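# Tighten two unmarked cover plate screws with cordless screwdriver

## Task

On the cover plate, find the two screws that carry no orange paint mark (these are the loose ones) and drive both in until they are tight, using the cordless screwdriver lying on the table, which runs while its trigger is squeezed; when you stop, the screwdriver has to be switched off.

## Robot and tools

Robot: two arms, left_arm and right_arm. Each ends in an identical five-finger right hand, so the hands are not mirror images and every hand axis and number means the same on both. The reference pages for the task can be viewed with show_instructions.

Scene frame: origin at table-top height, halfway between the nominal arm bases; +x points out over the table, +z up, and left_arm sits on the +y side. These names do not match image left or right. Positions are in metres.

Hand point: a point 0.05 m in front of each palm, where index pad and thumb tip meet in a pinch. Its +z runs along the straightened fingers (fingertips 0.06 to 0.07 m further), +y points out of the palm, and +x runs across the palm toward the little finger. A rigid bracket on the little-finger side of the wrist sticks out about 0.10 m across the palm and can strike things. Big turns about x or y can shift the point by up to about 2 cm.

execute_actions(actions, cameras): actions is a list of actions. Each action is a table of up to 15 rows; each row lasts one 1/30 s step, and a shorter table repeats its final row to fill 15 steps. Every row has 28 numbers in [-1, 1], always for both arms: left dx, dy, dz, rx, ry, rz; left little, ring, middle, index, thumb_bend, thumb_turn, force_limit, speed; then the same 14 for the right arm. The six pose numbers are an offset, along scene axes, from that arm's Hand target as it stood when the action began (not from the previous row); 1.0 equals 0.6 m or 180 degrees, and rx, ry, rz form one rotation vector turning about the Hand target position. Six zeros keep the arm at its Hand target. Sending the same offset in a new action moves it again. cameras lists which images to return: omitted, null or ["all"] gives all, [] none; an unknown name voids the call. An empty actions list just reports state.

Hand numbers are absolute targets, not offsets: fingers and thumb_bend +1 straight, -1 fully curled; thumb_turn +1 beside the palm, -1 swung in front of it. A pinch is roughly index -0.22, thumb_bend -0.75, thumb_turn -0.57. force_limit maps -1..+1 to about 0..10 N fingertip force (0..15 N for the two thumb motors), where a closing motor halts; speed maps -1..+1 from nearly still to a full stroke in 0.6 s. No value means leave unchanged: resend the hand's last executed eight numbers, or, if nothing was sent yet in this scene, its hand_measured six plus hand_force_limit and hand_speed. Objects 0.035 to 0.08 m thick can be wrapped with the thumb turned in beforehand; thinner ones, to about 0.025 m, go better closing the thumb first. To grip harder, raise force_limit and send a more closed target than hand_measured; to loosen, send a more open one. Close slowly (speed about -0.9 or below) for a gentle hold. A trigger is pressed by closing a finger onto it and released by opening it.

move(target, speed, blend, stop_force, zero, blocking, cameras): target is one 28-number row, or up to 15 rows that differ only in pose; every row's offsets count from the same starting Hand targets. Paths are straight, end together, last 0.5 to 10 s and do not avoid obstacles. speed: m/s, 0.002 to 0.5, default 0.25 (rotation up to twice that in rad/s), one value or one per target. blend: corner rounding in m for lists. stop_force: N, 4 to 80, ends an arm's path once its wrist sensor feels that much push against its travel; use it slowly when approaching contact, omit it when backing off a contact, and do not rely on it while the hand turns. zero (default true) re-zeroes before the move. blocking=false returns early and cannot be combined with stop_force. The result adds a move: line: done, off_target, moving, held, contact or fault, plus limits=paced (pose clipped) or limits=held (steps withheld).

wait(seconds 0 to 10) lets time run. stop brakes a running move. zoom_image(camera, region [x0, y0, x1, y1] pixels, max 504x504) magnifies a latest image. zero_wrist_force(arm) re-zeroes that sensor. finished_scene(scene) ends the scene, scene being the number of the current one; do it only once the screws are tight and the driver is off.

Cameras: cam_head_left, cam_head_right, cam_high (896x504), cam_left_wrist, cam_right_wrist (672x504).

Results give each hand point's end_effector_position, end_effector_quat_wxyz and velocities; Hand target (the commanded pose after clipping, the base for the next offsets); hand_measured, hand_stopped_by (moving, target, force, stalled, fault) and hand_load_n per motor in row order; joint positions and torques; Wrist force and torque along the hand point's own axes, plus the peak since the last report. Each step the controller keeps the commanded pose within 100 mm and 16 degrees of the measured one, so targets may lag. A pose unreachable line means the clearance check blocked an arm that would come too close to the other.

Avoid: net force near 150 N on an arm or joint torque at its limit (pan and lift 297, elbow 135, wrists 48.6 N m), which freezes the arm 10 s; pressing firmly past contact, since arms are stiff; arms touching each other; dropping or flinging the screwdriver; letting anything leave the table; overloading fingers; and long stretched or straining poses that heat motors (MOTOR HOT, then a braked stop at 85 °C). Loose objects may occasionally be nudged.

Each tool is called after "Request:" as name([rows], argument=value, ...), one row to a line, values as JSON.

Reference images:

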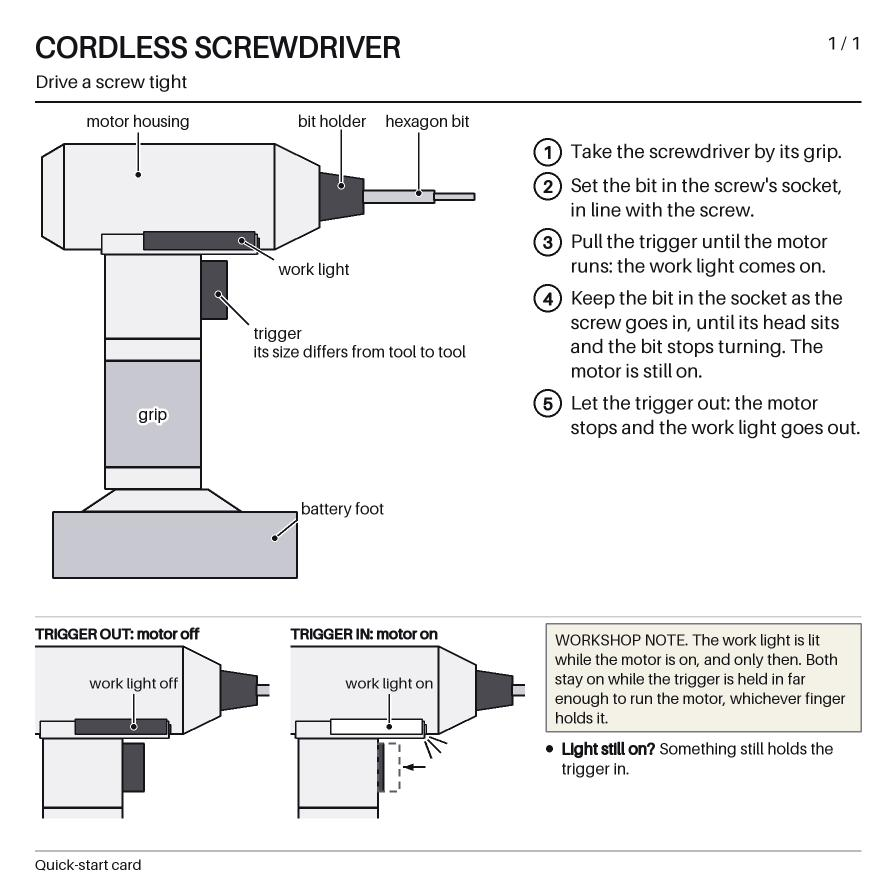

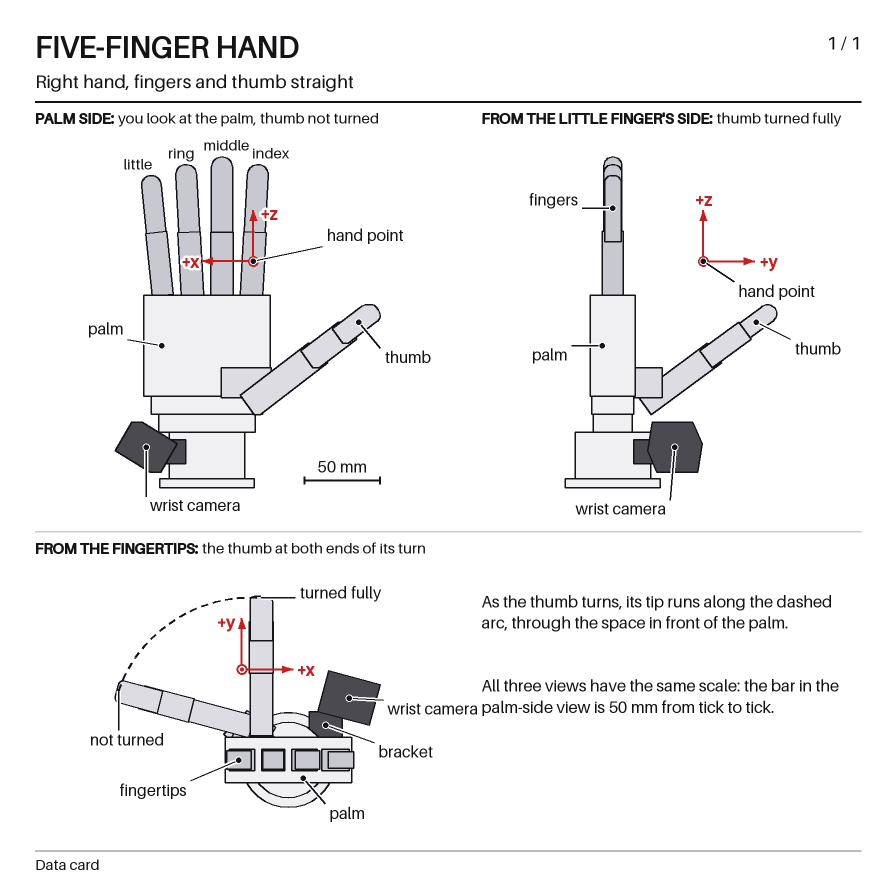

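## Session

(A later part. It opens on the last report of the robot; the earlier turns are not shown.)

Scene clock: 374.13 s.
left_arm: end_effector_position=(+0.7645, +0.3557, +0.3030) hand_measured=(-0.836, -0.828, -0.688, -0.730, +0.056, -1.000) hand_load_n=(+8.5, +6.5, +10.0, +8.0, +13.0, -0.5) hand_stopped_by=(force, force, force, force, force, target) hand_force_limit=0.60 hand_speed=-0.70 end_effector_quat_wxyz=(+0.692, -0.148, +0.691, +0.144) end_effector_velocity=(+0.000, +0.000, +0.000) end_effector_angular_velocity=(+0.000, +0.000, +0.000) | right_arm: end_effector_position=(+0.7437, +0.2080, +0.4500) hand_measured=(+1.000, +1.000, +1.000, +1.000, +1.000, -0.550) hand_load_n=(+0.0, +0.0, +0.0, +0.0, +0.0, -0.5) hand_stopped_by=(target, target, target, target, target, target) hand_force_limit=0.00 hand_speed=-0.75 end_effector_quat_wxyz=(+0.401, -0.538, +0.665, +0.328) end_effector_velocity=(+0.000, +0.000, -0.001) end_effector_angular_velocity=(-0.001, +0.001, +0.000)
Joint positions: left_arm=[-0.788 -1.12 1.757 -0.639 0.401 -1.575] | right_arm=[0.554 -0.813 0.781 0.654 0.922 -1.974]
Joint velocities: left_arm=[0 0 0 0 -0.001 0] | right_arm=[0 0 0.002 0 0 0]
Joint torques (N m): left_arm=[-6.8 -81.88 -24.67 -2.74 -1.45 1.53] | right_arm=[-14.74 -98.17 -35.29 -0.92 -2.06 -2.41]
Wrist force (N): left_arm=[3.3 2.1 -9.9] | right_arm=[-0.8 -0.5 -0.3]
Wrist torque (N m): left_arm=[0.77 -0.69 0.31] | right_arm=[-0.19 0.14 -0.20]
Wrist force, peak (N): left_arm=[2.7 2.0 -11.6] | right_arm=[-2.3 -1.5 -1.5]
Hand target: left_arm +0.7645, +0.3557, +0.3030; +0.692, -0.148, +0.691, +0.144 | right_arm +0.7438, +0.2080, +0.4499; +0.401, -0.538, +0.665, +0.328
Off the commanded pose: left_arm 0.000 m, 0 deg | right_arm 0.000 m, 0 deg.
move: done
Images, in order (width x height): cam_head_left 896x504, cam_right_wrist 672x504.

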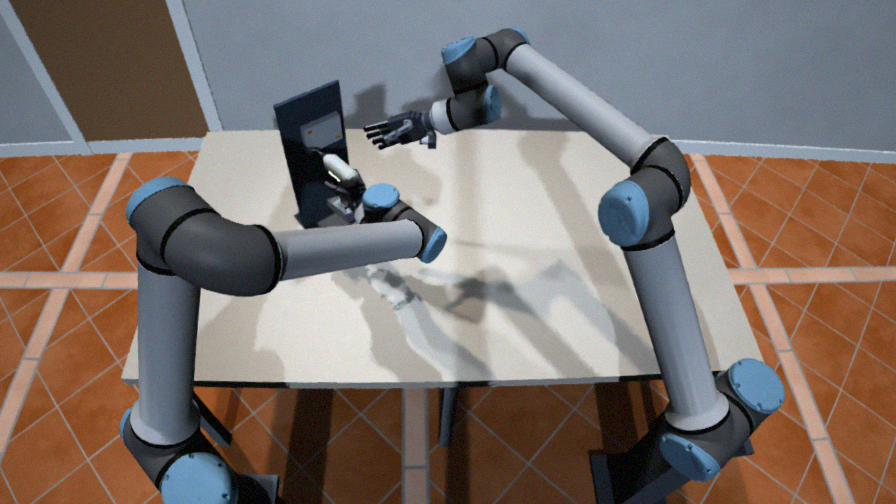

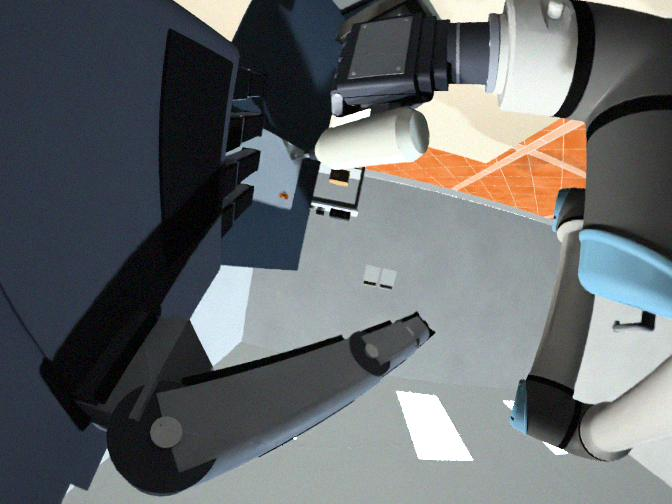

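Request:
execute_actions([
  [[0,0,0,0,0,0,-0.97,-0.97,-0.97,1,-0.97,-1,0.6,-0.7,0,0,0,0,0,0,1,1,1,1,1,-0.55,0.0,-0.75]],
], cameras=[])

Request:
move(target=[-0.02553,-0.02143,0,0,0,0,-0.97,-0.97,-0.97,1,-0.97,-1,0.6,-0.7,0,0,0,0,0,0,1,1,1,1,1,-0.55,0.0,-0.75], speed=0.05, cameras=["cam_right_wrist"])

Request:
zoom_image(camera="cam_right_wrist", region=[270, 120, 360, 190])

Request:
move(target=[0,0,0,0,0,0,-0.97,-0.97,-0.97,1,-0.97,-1,0.6,-0.7,0.0803,-0.02017,0.1597,0,0,0,1,1,1,1,1,-0.55,0.0,-0.75], speed=0.2, cameras=["cam_right_wrist"])

Request:
zoom_image(camera="cam_right_wrist", region=[290, 70, 380, 140])

Scene clock: 377.90 s.
left_arm: end_effector_position=(+0.7645, +0.3557, +0.3030) hand_measured=(-0.836, -0.828, -0.688, +0.968, +0.056, -1.000) hand_load_n=(+8.5, +7.0, +10.0, +0.0, +13.0, +0.0) hand_stopped_by=(force, force, force, moving, force, target) hand_force_limit=0.60 hand_speed=-0.70 end_effector_quat_wxyz=(+0.692, -0.148, +0.691, +0.144) end_effector_velocity=(+0.000, +0.000, +0.000) end_effector_angular_velocity=(-0.001, -0.001, +0.000) | right_arm: end_effector_position=(+0.7438, +0.2080, +0.4499) hand_measured=(+1.000, +1.000, +1.000, +1.000, +1.000, -0.550) hand_load_n=(+0.0, +0.0, +0.0, +0.0, +0.0, +0.0) hand_stopped_by=(target, target, target, target, target, target) hand_force_limit=0.00 hand_speed=-0.75 end_effector_quat_wxyz=(+0.401, -0.538, +0.665, +0.328) end_effector_velocity=(+0.000, +0.000, +0.001) end_effector_angular_velocity=(+0.000, -0.001, +0.000)
Joint positions: left_arm=[-0.788 -1.12 1.757 -0.639 0.401 -1.575] | right_arm=[0.554 -0.813 0.781 0.653 0.921 -1.974]
Joint velocities: left_arm=[0 0 0 0 0 0] | right_arm=[0 -0.001 0 0 0 0]
Joint torques (N m): left_arm=[-4.44 -85 -30.85 -3.91 -1.73 1.84] | right_arm=[-12.41 -97.08 -41.92 1.05 -1.52 -2.18]
Wrist force (N): left_arm=[4.4 1.6 -12.1] | right_arm=[-0.4 -0.4 -0.6]
Wrist torque (N m): left_arm=[0.71 -0.61 0.27] | right_arm=[-0.16 0.09 -0.17]
Wrist force, peak (N): left_arm=[4.5 2.1 -12.6] | right_arm=[-0.7 -1.0 -0.9]
Hand target: left_arm +0.7645, +0.3557, +0.3030; +0.692, -0.148, +0.691, +0.144 | right_arm +0.7438, +0.2080, +0.4499; +0.401, -0.538, +0.665, +0.328
Off the commanded pose: left_arm 0.000 m, 0 deg | right_arm 0.000 m, 0 deg.
not at rest: the robot was still moving 3 seconds after this call's last action.
No camera images: "cameras" was empty.

Scene clock: 378.63 s.
left_arm: end_effector_position=(+0.7490, +0.3429, +0.3030) hand_measured=(-0.836, -0.828, -0.688, +1.000, +0.056, -1.000) hand_load_n=(+6.0, +6.5, +11.5, +0.0, +11.5, +3.0) hand_stopped_by=(force, force, force, target, force, target) hand_force_limit=0.60 hand_speed=-0.70 end_effector_quat_wxyz=(+0.692, -0.148, +0.691, +0.144) end_effector_velocity=(+0.001, +0.002, +0.001) end_effector_angular_velocity=(-0.003, -0.002, -0.001) | right_arm: end_effector_position=(+0.7438, +0.2080, +0.4499) hand_measured=(+1.000, +1.000, +1.000, +1.000, +1.000, -0.550) hand_load_n=(+0.0, +0.0, +0.0, +0.0, +0.0, +0.0) hand_stopped_by=(target, target, target, target, target, target) hand_force_limit=0.00 hand_speed=-0.75 end_effector_quat_wxyz=(+0.401, -0.538, +0.665, +0.328) end_effector_velocity=(+0.000, +0.000, +0.000) end_effector_angular_velocity=(+0.000, -0.001, +0.000)
Joint positions: left_arm=[-0.815 -1.13 1.772 -0.644 0.373 -1.575] | right_arm=[0.554 -0.813 0.781 0.653 0.921 -1.974]
Joint velocities: left_arm=[0.003 -0.001 0 -0.001 0.004 -0.002] | right_arm=[0 0 0 -0.001 0 0]
Joint torques (N m): left_arm=[5.25 -60.84 -45.49 -2.66 2.64 0.55] | right_arm=[-12.35 -96.88 -43.74 1.85 -1.46 -2.18]
Wrist force (N): left_arm=[6.6 4.0 -1.5] | right_arm=[-0.1 -0.5 -0.6]
Wrist torque (N m): left_arm=[0.74 -0.01 0.15] | right_arm=[-0.18 0.05 -0.15]
Wrist force, peak (N): left_arm=[4.5 1.9 -12.1] | right_arm=[-0.5 -0.5 -0.9]
Hand target: left_arm +0.7492, +0.3429, +0.3030; +0.692, -0.148, +0.691, +0.144 | right_arm +0.7438, +0.2080, +0.4499; +0.401, -0.538, +0.665, +0.328
Off the commanded pose: left_arm 0.000 m, 0 deg | right_arm 0.000 m, 0 deg.
move: done
Images, in order (width x height): cam_right_wrist 672x504.

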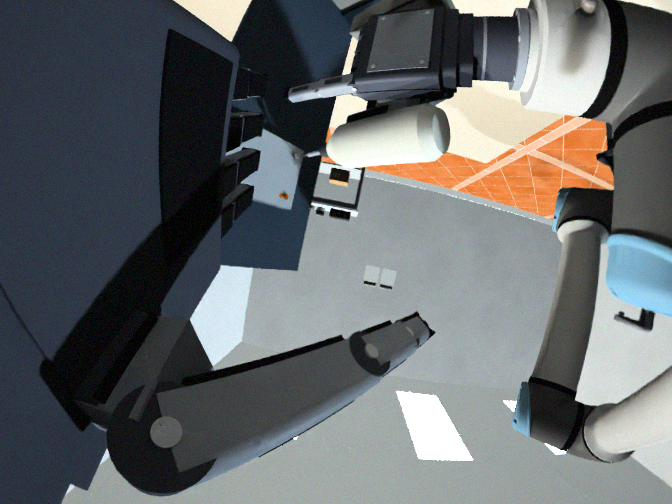

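Scaled by 5.600 from the camera's 672x504 image, which has a finer 960x720 frame.

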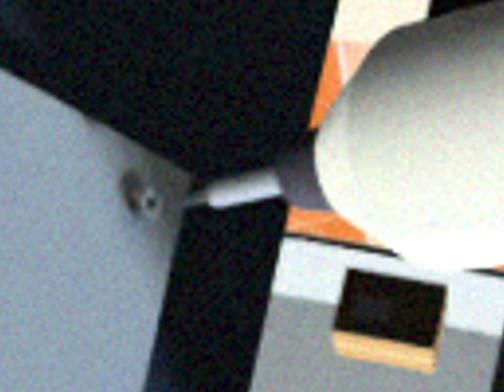

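Scene clock: 379.73 s.
left_arm: end_effector_position=(+0.7492, +0.3429, +0.3030) hand_measured=(-0.836, -0.828, -0.688, +1.000, +0.056, -1.000) hand_load_n=(+6.0, +6.5, +11.5, +0.0, +11.5, +3.0) hand_stopped_by=(force, force, force, target, force, target) hand_force_limit=0.60 hand_speed=-0.70 end_effector_quat_wxyz=(+0.692, -0.148, +0.691, +0.144) end_effector_velocity=(+0.000, +0.000, +0.000) end_effector_angular_velocity=(-0.001, +0.000, +0.000) | right_arm: end_effector_position=(+0.7922, +0.1958, +0.5457) hand_measured=(+1.000, +1.000, +1.000, +1.000, +1.000, -0.550) hand_load_n=(+0.0, +0.0, +0.0, +0.0, +0.0, +0.0) hand_stopped_by=(target, target, target, target, target, target) hand_force_limit=0.00 hand_speed=-0.75 end_effector_quat_wxyz=(+0.401, -0.538, +0.665, +0.328) end_effector_velocity=(+0.000, +0.000, +0.000) end_effector_angular_velocity=(+0.000, +0.001, +0.000)
Joint positions: left_arm=[-0.815 -1.129 1.772 -0.644 0.373 -1.575] | right_arm=[0.514 -0.683 0.379 0.944 0.889 -2.003]
Joint velocities: left_arm=[0 0 0 -0.001 0 0] | right_arm=[0 0.001 -0.001 0.001 0 0.001]
Joint torques (N m): left_arm=[8.93 -54.91 -49.24 1.99 1.59 3.1] | right_arm=[15.09 -112.47 -43.32 -0.36 1.11 1.93]
Wrist force (N): left_arm=[6.1 4.2 -1.3] | right_arm=[-0.9 -0.5 -0.4]
Wrist torque (N m): left_arm=[0.76 0.07 0.11] | right_arm=[-0.17 0.16 -0.21]
Wrist force, peak (N): left_arm=[6.6 4.3 -1.8] | right_arm=[-2.2 -0.9 -2.0]
Hand target: left_arm +0.7492, +0.3429, +0.3030; +0.692, -0.148, +0.691, +0.144 | right_arm +0.7922, +0.1959, +0.5458; +0.401, -0.538, +0.665, +0.328
Off the commanded pose: left_arm 0.000 m, 0 deg | right_arm 0.000 m, 0 deg.
move: done
Images, in order (width x height): cam_right_wrist 672x504.

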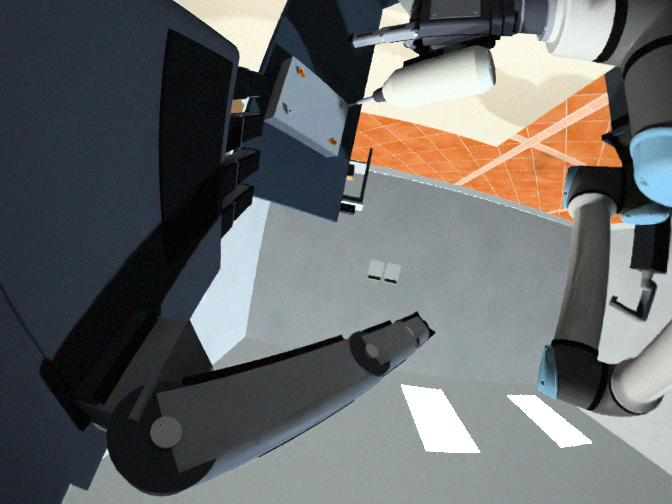

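Scaled by 5.600 from the camera's 672x504 image, which has a finer 960x720 frame.

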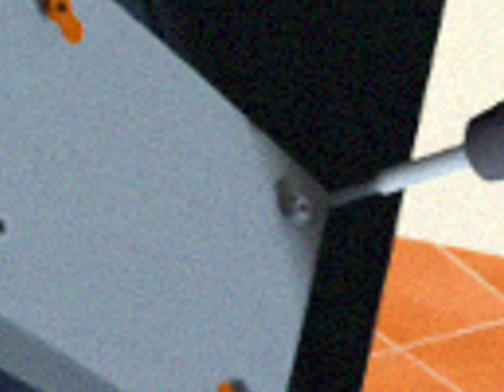

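Request:
zoom_image(camera="cam_right_wrist", region=[325, 85, 365, 120])

Request:
zoom_image(camera="cam_right_wrist", region=[270, 85, 310, 120])

Request:
zoom_image(camera="cam_right_wrist", region=[315, 125, 355, 160])

Scaled by 12.600 from the camera's 672x504 image, which has a finer 960x720 frame.

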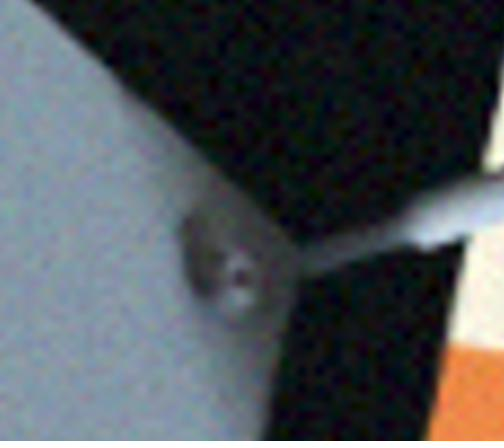

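Scaled by 12.600 from the camera's 672x504 image, which has a finer 960x720 frame.

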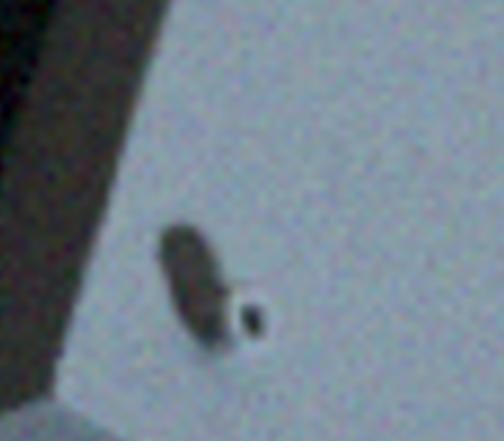

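Scaled by 12.600 from the camera's 672x504 image, which has a finer 960x720 frame.

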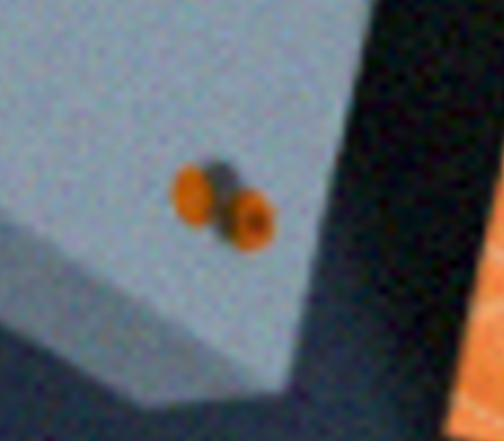

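Request:
execute_actions(actions=[])

Request:
zoom_image(camera="cam_head_left", region=[270, 80, 390, 180])

Request:
zoom_image(camera="cam_head_right", region=[270, 80, 390, 180])

Request:
zoom_image(camera="cam_high", region=[390, 150, 490, 240])

Scene clock: 380.70 s.
left_arm: end_effector_position=(+0.7492, +0.3429, +0.3030) hand_measured=(-0.836, -0.828, -0.688, +1.000, +0.056, -1.000) hand_load_n=(+5.5, +6.0, +11.5, +0.0, +11.5, +3.0) hand_stopped_by=(force, force, force, target, force, target) hand_force_limit=0.60 hand_speed=-0.70 end_effector_quat_wxyz=(+0.692, -0.148, +0.691, +0.144) end_effector_velocity=(+0.000, +0.001, +0.000) end_effector_angular_velocity=(+0.002, +0.001, +0.003) | right_arm: end_effector_position=(+0.7922, +0.1959, +0.5458) hand_measured=(+1.000, +1.000, +1.000, +1.000, +1.000, -0.550) hand_load_n=(+0.0, +0.0, +0.0, +0.0, +0.0, +0.0) hand_stopped_by=(target, target, target, target, target, target) hand_force_limit=0.00 hand_speed=-0.75 end_effector_quat_wxyz=(+0.401, -0.538, +0.665, +0.328) end_effector_velocity=(+0.000, +0.000, +0.000) end_effector_angular_velocity=(+0.000, -0.001, +0.000)
Joint positions: left_arm=[-0.815 -1.129 1.772 -0.644 0.373 -1.575] | right_arm=[0.514 -0.683 0.379 0.944 0.889 -2.003]
Joint velocities: left_arm=[0.002 0 0 0 -0.001 0.002] | right_arm=[0 0 0 0 0 0]
Joint torques (N m): left_arm=[9.03 -51.37 -46.76 1.31 1.96 3.79] | right_arm=[14.79 -120.05 -44.7 2.94 1.54 2.02]
Wrist force (N): left_arm=[6.2 4.0 -1.9] | right_arm=[-0.6 -1.0 -0.4]
Wrist torque (N m): left_arm=[0.75 0.05 0.12] | right_arm=[-0.26 0.10 -0.20]
Wrist force, peak (N): left_arm=[6.7 4.3 -1.5] | right_arm=[-0.9 -0.4 -1.0]
Hand target: left_arm +0.7492, +0.3429, +0.3030; +0.692, -0.148, +0.691, +0.144 | right_arm +0.7922, +0.1959, +0.5458; +0.401, -0.538, +0.665, +0.328
Off the commanded pose: left_arm 0.000 m, 0 deg | right_arm 0.000 m, 0 deg.

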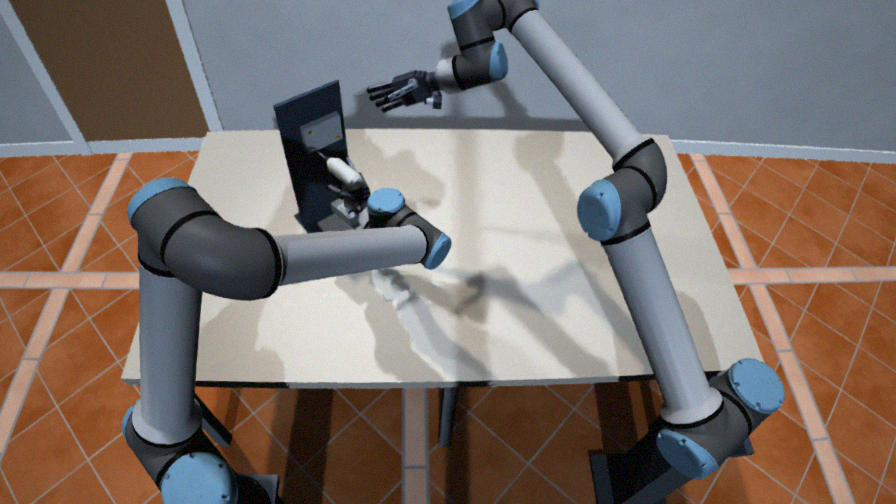

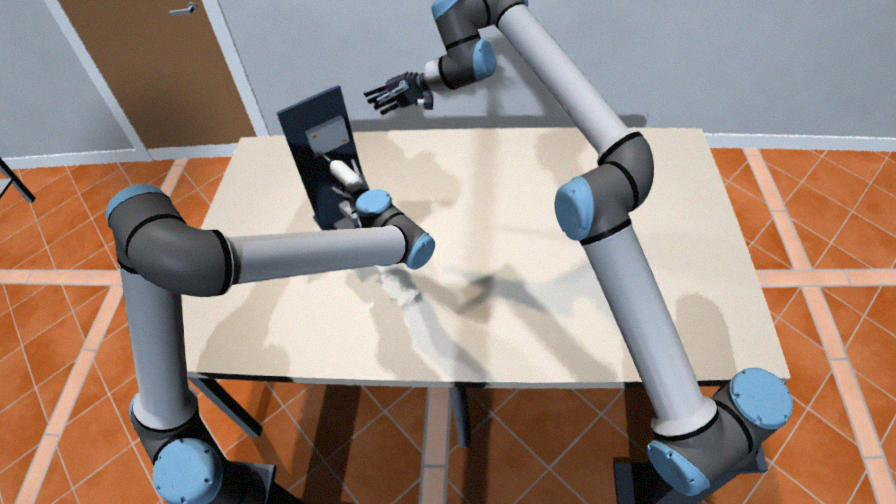

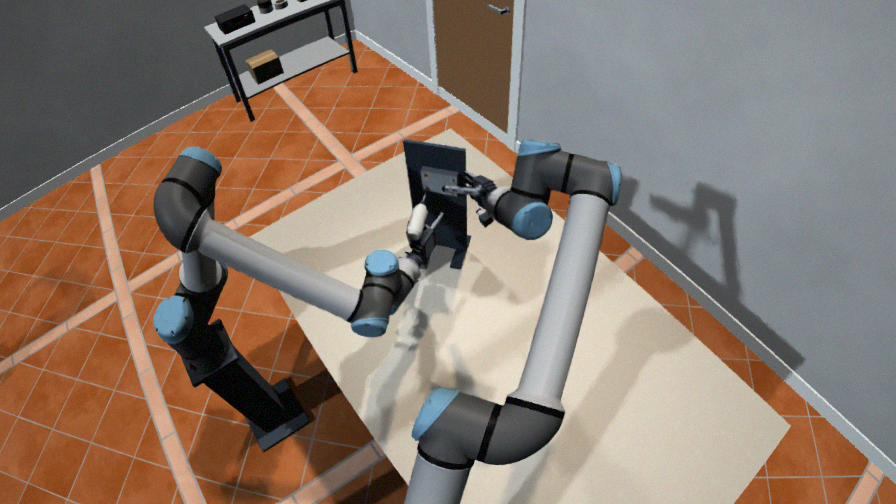

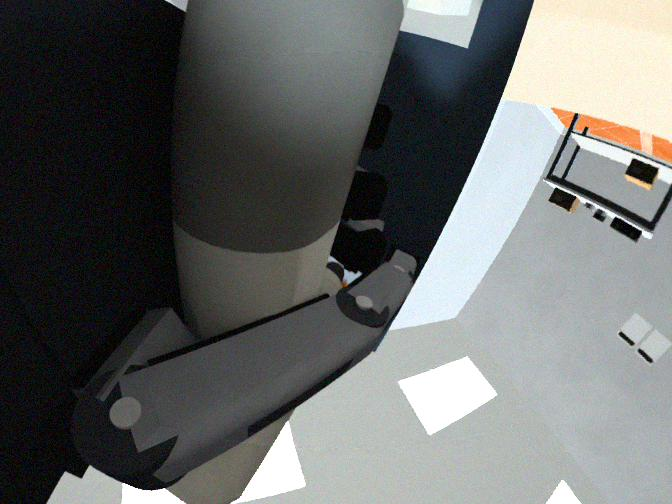

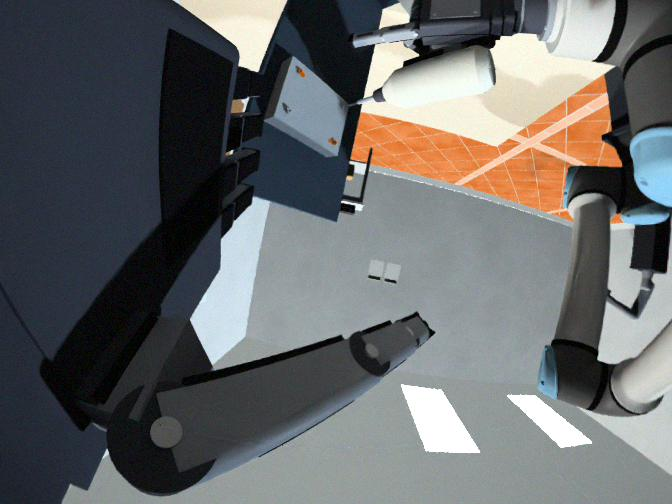

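Scaled by 4.200.

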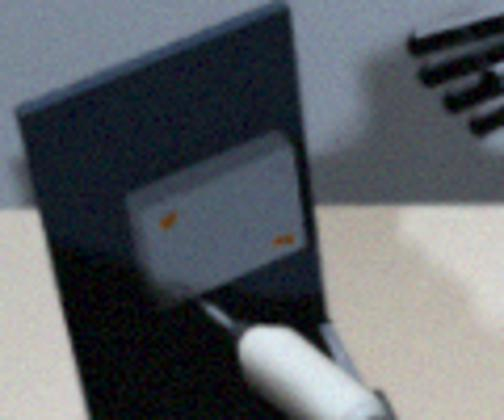

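Scaled by 4.200.

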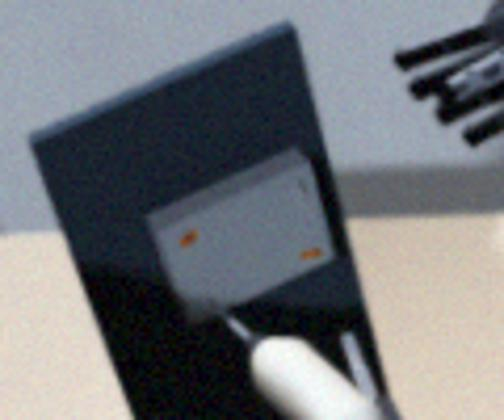

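Scaled by 5.040.

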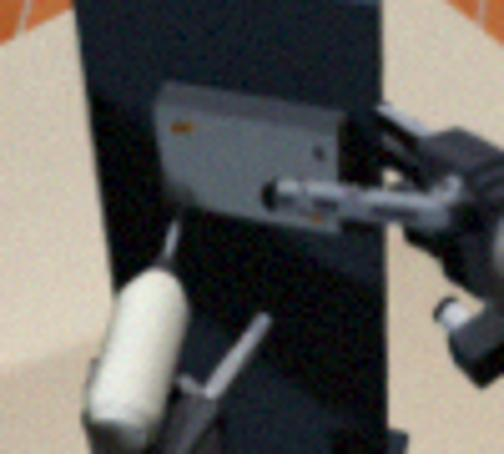

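Request:
move(target=[0.00994,0.01928,-0.0083,0,0,0,-0.97,-0.97,-0.97,1,-0.97,-1,0.6,-0.7,0,0,0,0,0,0,1,1,1,1,1,-0.55,0.0,-0.75], speed=0.03, stop_force=5, cameras=["cam_right_wrist"])

Request:
zoom_image(camera="cam_right_wrist", region=[325, 85, 365, 120])

Request:
zoom_image(camera="cam_right_wrist", region=[290, 70, 380, 140])

Scene clock: 384.33 s.
left_arm: end_effector_position=(+0.7552, +0.3544, +0.2980) hand_measured=(-0.836, -0.828, -0.688, +1.000, +0.056, -1.000) hand_load_n=(+5.5, +6.0, +11.5, +0.0, +11.5, +2.5) hand_stopped_by=(force, force, force, target, force, target) hand_force_limit=0.60 hand_speed=-0.70 end_effector_quat_wxyz=(+0.692, -0.148, +0.691, +0.144) end_effector_velocity=(+0.000, +0.000, +0.000) end_effector_angular_velocity=(+0.001, +0.001, -0.001) | right_arm: end_effector_position=(+0.7922, +0.1959, +0.5458) hand_measured=(+1.000, +1.000, +1.000, +1.000, +1.000, -0.550) hand_load_n=(+0.0, +0.0, +0.0, +0.0, +0.0, +0.0) hand_stopped_by=(target, target, target, target, target, target) hand_force_limit=0.00 hand_speed=-0.75 end_effector_quat_wxyz=(+0.401, -0.538, +0.665, +0.328) end_effector_velocity=(+0.000, +0.000, +0.000) end_effector_angular_velocity=(+0.000, +0.001, +0.000)
Joint positions: left_arm=[-0.798 -1.125 1.776 -0.653 0.391 -1.575] | right_arm=[0.514 -0.683 0.379 0.944 0.889 -2.003]
Joint velocities: left_arm=[0 0 0 0 0.001 0.001] | right_arm=[0 0 0 0.001 0 0]
Joint torques (N m): left_arm=[-11.51 -86.76 -48.22 1.99 -1.76 -2.3] | right_arm=[12.78 -122.21 -34.32 -1.13 1.3 1.93]
Wrist force (N): left_arm=[6.4 4.2 -2.2] | right_arm=[-0.4 -0.6 -0.6]
Wrist torque (N m): left_arm=[0.81 0.05 0.13] | right_arm=[-0.17 0.09 -0.18]
Wrist force, peak (N): left_arm=[7.1 3.9 -1.7] | right_arm=[-0.7 -0.6 -0.9]
Hand target: left_arm +0.7552, +0.3544, +0.2980; +0.692, -0.148, +0.691, +0.144 | right_arm +0.7922, +0.1959, +0.5458; +0.401, -0.538, +0.665, +0.328
Off the commanded pose: left_arm 0.000 m, 0 deg | right_arm 0.000 m, 0 deg.
move: done
Images, in order (width x height): cam_right_wrist 672x504.

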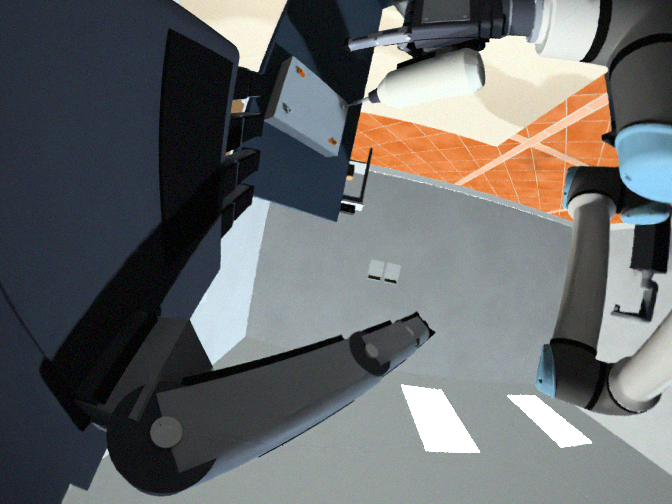

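Scaled by 12.600 from the camera's 672x504 image, which has a finer 960x720 frame.

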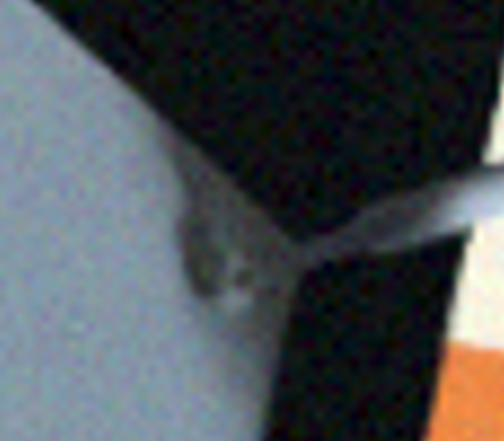

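Scaled by 5.600 from the camera's 672x504 image, which has a finer 960x720 frame.

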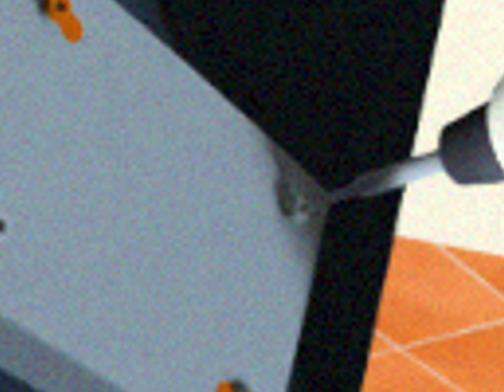

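Request:
move(target=[0.00638,0.00536,0,0,0,0,-0.97,-0.97,-0.97,1,-0.97,-1,0.6,-0.7,0,0,0,0,0,0,1,1,1,1,1,-0.55,0.0,-0.75], speed=0.008, stop_force=4, cameras=["cam_right_wrist"])

Request:
zoom_image(camera="cam_right_wrist", region=[325, 85, 365, 120])

Scene clock: 386.00 s.
left_arm: end_effector_position=(+0.7566, +0.3557, +0.2982) hand_measured=(-0.836, -0.828, -0.688, +1.000, +0.056, -1.000) hand_load_n=(+6.0, +6.5, +11.5, +0.0, +11.5, +2.5) hand_stopped_by=(force, force, force, target, force, target) hand_force_limit=0.60 hand_speed=-0.70 end_effector_quat_wxyz=(+0.692, -0.148, +0.691, +0.144) end_effector_velocity=(+0.000, +0.001, +0.000) end_effector_angular_velocity=(-0.001, +0.000, +0.000) | right_arm: end_effector_position=(+0.7922, +0.1959, +0.5458) hand_measured=(+1.000, +1.000, +1.000, +1.000, +1.000, -0.550) hand_load_n=(+0.0, +0.0, +0.0, +0.0, +0.0, +0.0) hand_stopped_by=(target, target, target, target, target, target) hand_force_limit=0.00 hand_speed=-0.75 end_effector_quat_wxyz=(+0.401, -0.538, +0.665, +0.328) end_effector_velocity=(+0.000, +0.000, +0.001) end_effector_angular_velocity=(+0.000, -0.001, +0.000)
Joint positions: left_arm=[-0.795 -1.125 1.775 -0.652 0.393 -1.575] | right_arm=[0.514 -0.683 0.379 0.944 0.889 -2.003]
Joint velocities: left_arm=[0.001 0 0 0 0 -0.001] | right_arm=[0 -0.002 0 0.001 0 0]
Joint torques (N m): left_arm=[-13.75 -88.66 -25.64 -3.96 -2.08 -2.46] | right_arm=[13.99 -120.79 -34.36 -1.11 1.3 1.71]
Wrist force (N): left_arm=[6.6 3.8 -2.5] | right_arm=[-0.9 -0.5 -0.4]
Wrist torque (N m): left_arm=[0.77 -0.08 0.17] | right_arm=[-0.18 0.15 -0.21]
Wrist force, peak (N): left_arm=[7.8 1.8 -10.3] | right_arm=[-0.6 -0.1 -1.0]
Hand target: left_arm +0.7566, +0.3557, +0.2982; +0.692, -0.148, +0.691, +0.144 | right_arm +0.7922, +0.1959, +0.5458; +0.401, -0.538, +0.665, +0.328
Off the commanded pose: left_arm 0.003 m, 0 deg | right_arm 0.000 m, 0 deg.
move: contact (left_arm)
Images, in order (width x height): cam_right_wrist 672x504.

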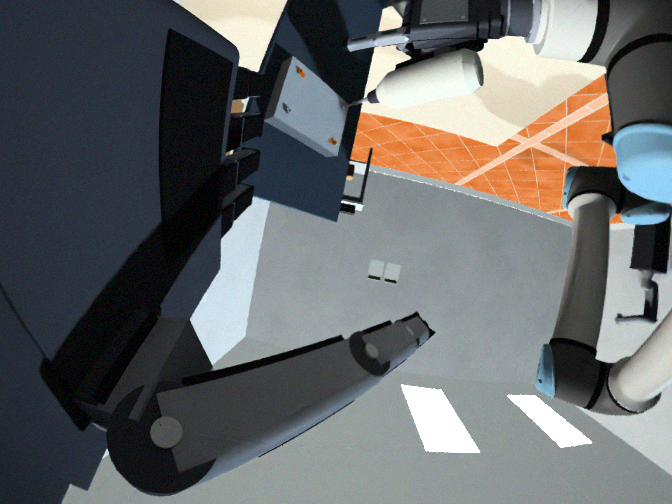

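Scaled by 12.600 from the camera's 672x504 image, which has a finer 960x720 frame.

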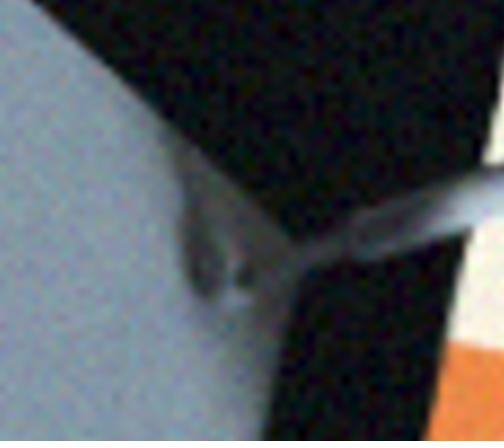

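Request:
move(target=[0,0,0,0,0,0,-0.97,-0.97,-0.97,1,-0.97,-1,0.6,-0.7,0.025,0.117,-0.063,0,0,0,1,1,1,1,1,-0.55,0.0,-0.75], speed=0.1, cameras=["cam_right_wrist","cam_high"])

Request:
zoom_image(camera="cam_right_wrist", region=[300, 60, 400, 130])

Scene clock: 387.63 s.
left_arm: end_effector_position=(+0.7566, +0.3557, +0.2982) hand_measured=(-0.836, -0.828, -0.688, +1.000, +0.056, -1.000) hand_load_n=(+6.0, +6.5, +11.5, +0.0, +12.0, +2.5) hand_stopped_by=(force, force, force, target, force, target) hand_force_limit=0.60 hand_speed=-0.70 end_effector_quat_wxyz=(+0.692, -0.148, +0.691, +0.144) end_effector_velocity=(+0.000, +0.000, +0.000) end_effector_angular_velocity=(+0.001, +0.000, +0.000) | right_arm: end_effector_position=(+0.8060, +0.2652, +0.5072) hand_measured=(+1.000, +1.000, +1.000, +1.000, +1.000, -0.550) hand_load_n=(+0.0, +0.0, +0.0, +0.0, -0.5, -0.5) hand_stopped_by=(target, target, target, target, target, target) hand_force_limit=0.00 hand_speed=-0.75 end_effector_quat_wxyz=(+0.416, -0.525, +0.665, +0.330) end_effector_velocity=(+0.000, +0.000, -0.001) end_effector_angular_velocity=(-0.001, +0.001, +0.000)
Joint positions: left_arm=[-0.795 -1.125 1.775 -0.652 0.393 -1.575] | right_arm=[0.567 -0.469 0.037 1.001 0.942 -1.929]
Joint velocities: left_arm=[0 0.001 0 0 0 0] | right_arm=[0 0.001 0 0 0 0]
Joint torques (N m): left_arm=[-14.26 -89.13 -29.25 -3.31 -2.1 -1.97] | right_arm=[-14.97 -129.99 -40.6 0.35 -1.6 -1.46]
Wrist force (N): left_arm=[5.9 4.1 -2.4] | right_arm=[-0.3 -0.8 -0.6]
Wrist torque (N m): left_arm=[0.81 0.03 0.13] | right_arm=[-0.23 0.11 -0.17]
Wrist force, peak (N): left_arm=[6.4 4.1 -2.5] | right_arm=[-1.0 -0.4 -2.0]
Hand target: left_arm +0.7566, +0.3557, +0.2982; +0.692, -0.148, +0.691, +0.144 | right_arm +0.8073, +0.2662, +0.5081; +0.401, -0.538, +0.665, +0.328
Off the commanded pose: left_arm 0.000 m, 0 deg | right_arm 0.002 m, 2 deg.
elbow stopped short (right arm): the move would have taken joint 3 (elbow) straighter than the controller allows.
move: done
Images, in order (width x height): cam_high 896x504, cam_right_wrist 672x504.

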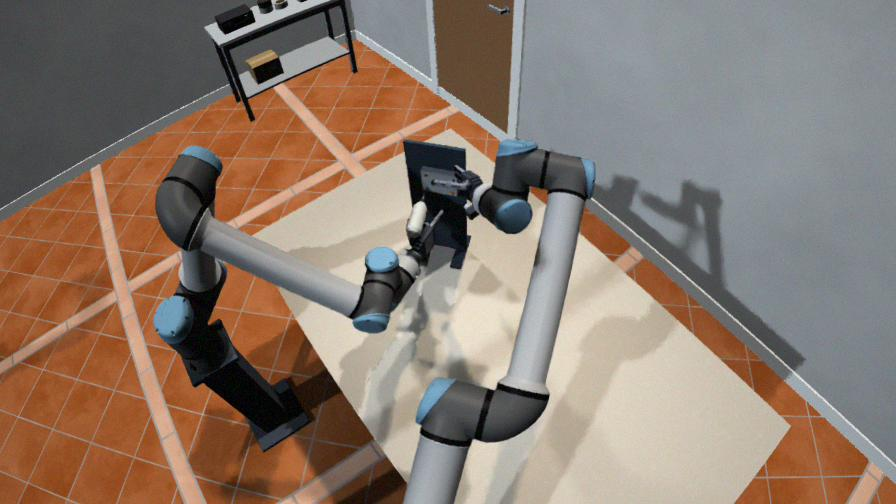

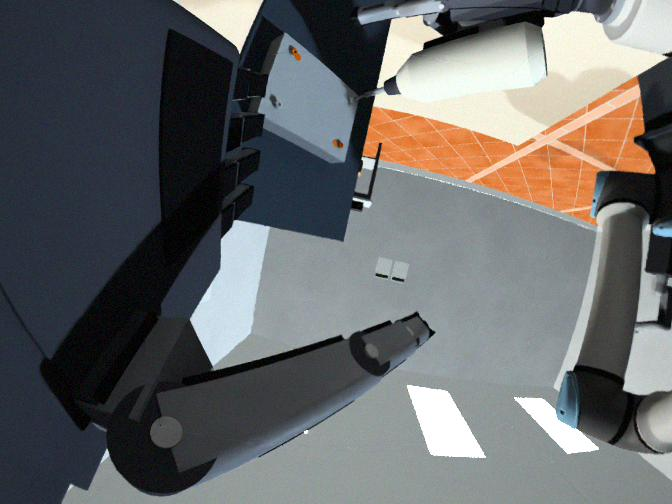

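Scaled by 5.040 from the camera's 672x504 image, which has a finer 960x720 frame.

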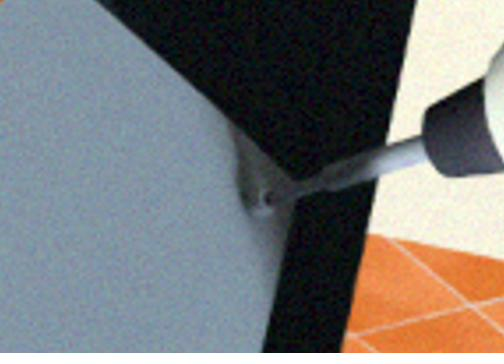

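Request:
zoom_image(camera="cam_right_wrist", region=[340, 80, 376, 112])

Scaled by 14.000 from the camera's 672x504 image, which has a finer 960x720 frame.

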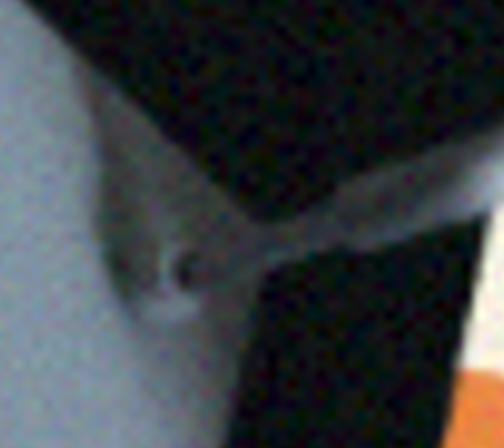

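Request:
move([
  [-0.00383,-0.00322,0,0,0,0,-0.97,-0.97,-0.97,1,-0.97,-1,0.6,-0.7,0,0,0,0,0,0,1,1,1,1,1,-0.55,0.0,-0.75],
  [-0.0017,-0.0057,0.0010,0,0,0,-0.97,-0.97,-0.97,1,-0.97,-1,0.6,-0.7,0,0,0,0,0,0,1,1,1,1,1,-0.55,0.0,-0.75],
], speed=0.02, cameras=["cam_right_wrist"])

Request:
zoom_image(camera="cam_right_wrist", region=[340, 80, 376, 112])

Request:
move(target=[0.0089,0.0075,0,0,0,0,-0.97,-0.97,-0.97,1,-0.97,-1,0.6,-0.7,0,0,0,0,0,0,1,1,1,1,1,-0.55,0.0,-0.75], speed=0.008, stop_force=4, cameras=["cam_right_wrist"])

Request:
zoom_image(camera="cam_right_wrist", region=[340, 80, 376, 112])

Scene clock: 388.83 s.
left_arm: end_effector_position=(+0.7556, +0.3522, +0.2989) hand_measured=(-0.836, -0.828, -0.688, +1.000, +0.056, -1.000) hand_load_n=(+6.0, +6.0, +11.0, +0.0, +11.5, +2.5) hand_stopped_by=(force, force, force, target, force, target) hand_force_limit=0.60 hand_speed=-0.70 end_effector_quat_wxyz=(+0.693, -0.148, +0.691, +0.144) end_effector_velocity=(+0.000, -0.001, +0.000) end_effector_angular_velocity=(+0.000, +0.000, -0.001) | right_arm: end_effector_position=(+0.8062, +0.2650, +0.5073) hand_measured=(+1.000, +1.000, +1.000, +1.000, +1.000, -0.550) hand_load_n=(+0.0, +0.0, +0.0, +0.0, +0.0, +0.0) hand_stopped_by=(target, target, target, target, target, target) hand_force_limit=0.00 hand_speed=-0.75 end_effector_quat_wxyz=(+0.417, -0.525, +0.665, +0.330) end_effector_velocity=(+0.000, +0.000, +0.000) end_effector_angular_velocity=(+0.000, +0.000, +0.000)
Joint positions: left_arm=[-0.8 -1.124 1.773 -0.65 0.389 -1.575] | right_arm=[0.566 -0.469 0.037 1 0.942 -1.929]
Joint velocities: left_arm=[-0.001 0 0 0 0 0.001] | right_arm=[0 0 0 0 0 0]
Joint torques (N m): left_arm=[-13.26 -59.02 -36.32 0.75 -2.14 -0.64] | right_arm=[15.14 -129.48 -38.63 1.06 1.56 -0.03]
Wrist force (N): left_arm=[6.5 4.3 -1.8] | right_arm=[-0.6 -0.3 -0.5]
Wrist torque (N m): left_arm=[0.80 0.01 0.14] | right_arm=[-0.16 0.14 -0.17]
Wrist force, peak (N): left_arm=[6.8 4.6 -1.7] | right_arm=[-0.5 0.0 -1.1]
Hand target: left_arm +0.7556, +0.3522, +0.2988; +0.692, -0.148, +0.691, +0.144 | right_arm +0.8073, +0.2662, +0.5081; +0.401, -0.538, +0.665, +0.328
Off the commanded pose: left_arm 0.000 m, 0 deg | right_arm 0.002 m, 2 deg.
elbow stopped short (right arm): the move would have taken joint 3 (elbow) straighter than the controller allows.
move: done
Images, in order (width x height): cam_right_wrist 672x504.

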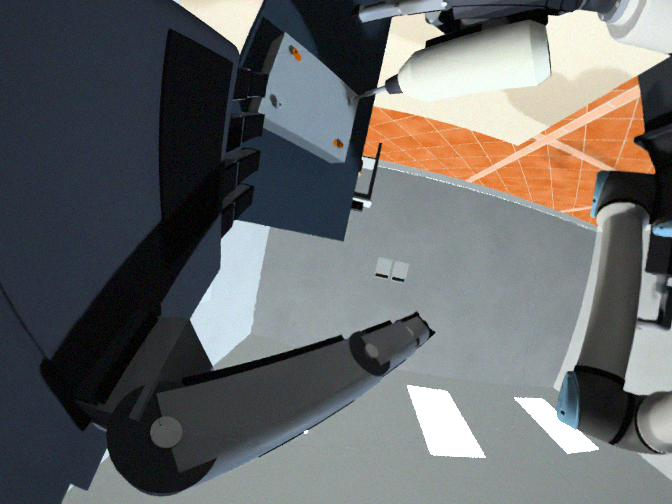

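Scaled by 14.000 from the camera's 672x504 image, which has a finer 960x720 frame.

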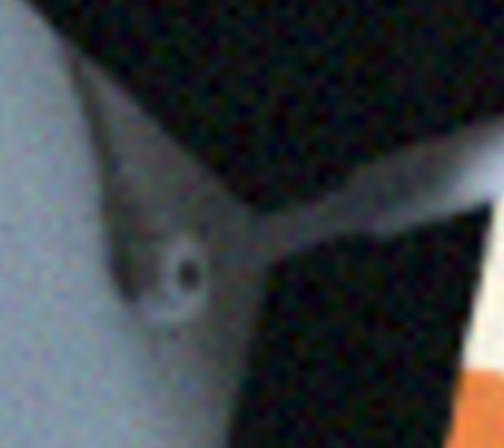

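Scene clock: 391.90 s.
left_arm: end_effector_position=(+0.7578, +0.3541, +0.2987) hand_measured=(-0.836, -0.828, -0.688, +1.000, +0.056, -1.000) hand_load_n=(+6.0, +6.0, +11.5, +0.0, +12.0, +2.5) hand_stopped_by=(force, force, force, target, force, target) hand_force_limit=0.60 hand_speed=-0.70 end_effector_quat_wxyz=(+0.692, -0.148, +0.691, +0.144) end_effector_velocity=(+0.000, +0.000, +0.001) end_effector_angular_velocity=(+0.000, +0.000, +0.000) | right_arm: end_effector_position=(+0.8061, +0.2651, +0.5073) hand_measured=(+1.000, +1.000, +1.000, +1.000, +1.000, -0.550) hand_load_n=(+0.0, +0.0, +0.0, +0.0, +0.0, -0.5) hand_stopped_by=(target, target, target, target, target, target) hand_force_limit=0.00 hand_speed=-0.75 end_effector_quat_wxyz=(+0.417, -0.525, +0.665, +0.330) end_effector_velocity=(+0.000, +0.000, +0.001) end_effector_angular_velocity=(+0.000, +0.000, +0.000)
Joint positions: left_arm=[-0.796 -1.123 1.771 -0.65 0.393 -1.575] | right_arm=[0.567 -0.469 0.037 1 0.942 -1.929]
Joint velocities: left_arm=[0 -0.001 0 0.001 0 0] | right_arm=[0 -0.001 0 0 0 0]
Joint torques (N m): left_arm=[-8.31 -87.09 -25.34 -4.42 -2.33 -0.39] | right_arm=[15.27 -124.9 -33.49 -1.1 1.15 1.42]
Wrist force (N): left_arm=[6.8 2.9 -5.6] | right_arm=[-0.5 0.0 -0.4]
Wrist torque (N m): left_arm=[0.77 -0.14 0.18] | right_arm=[-0.12 0.12 -0.15]
Wrist force, peak (N): left_arm=[7.9 1.4 -9.8] | right_arm=[-1.1 -0.6 -0.8]
Hand target: left_arm +0.7578, +0.3541, +0.2988; +0.692, -0.148, +0.691, +0.144 | right_arm +0.8073, +0.2662, +0.5081; +0.401, -0.538, +0.665, +0.328
Off the commanded pose: left_arm 0.004 m, 0 deg | right_arm 0.002 m, 2 deg.
elbow stopped short (right arm): the move would have taken joint 3 (elbow) straighter than the controller allows.
move: contact (left_arm)
Images, in order (width x height): cam_right_wrist 672x504.

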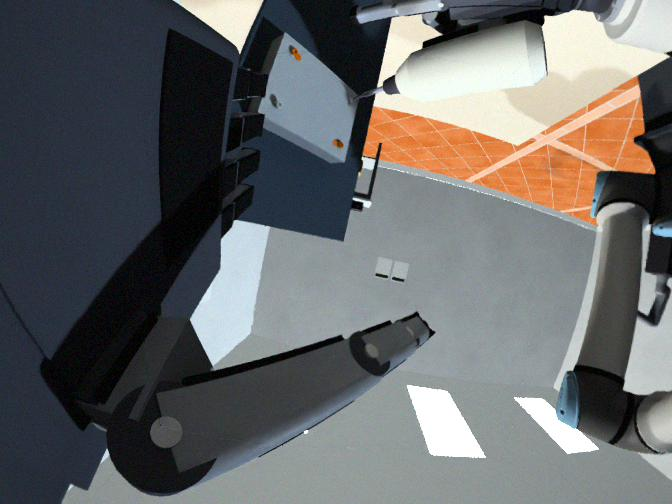

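Scaled by 14.000 from the camera's 672x504 image, which has a finer 960x720 frame.

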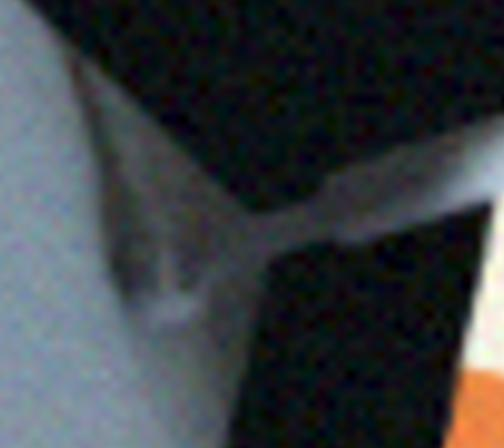

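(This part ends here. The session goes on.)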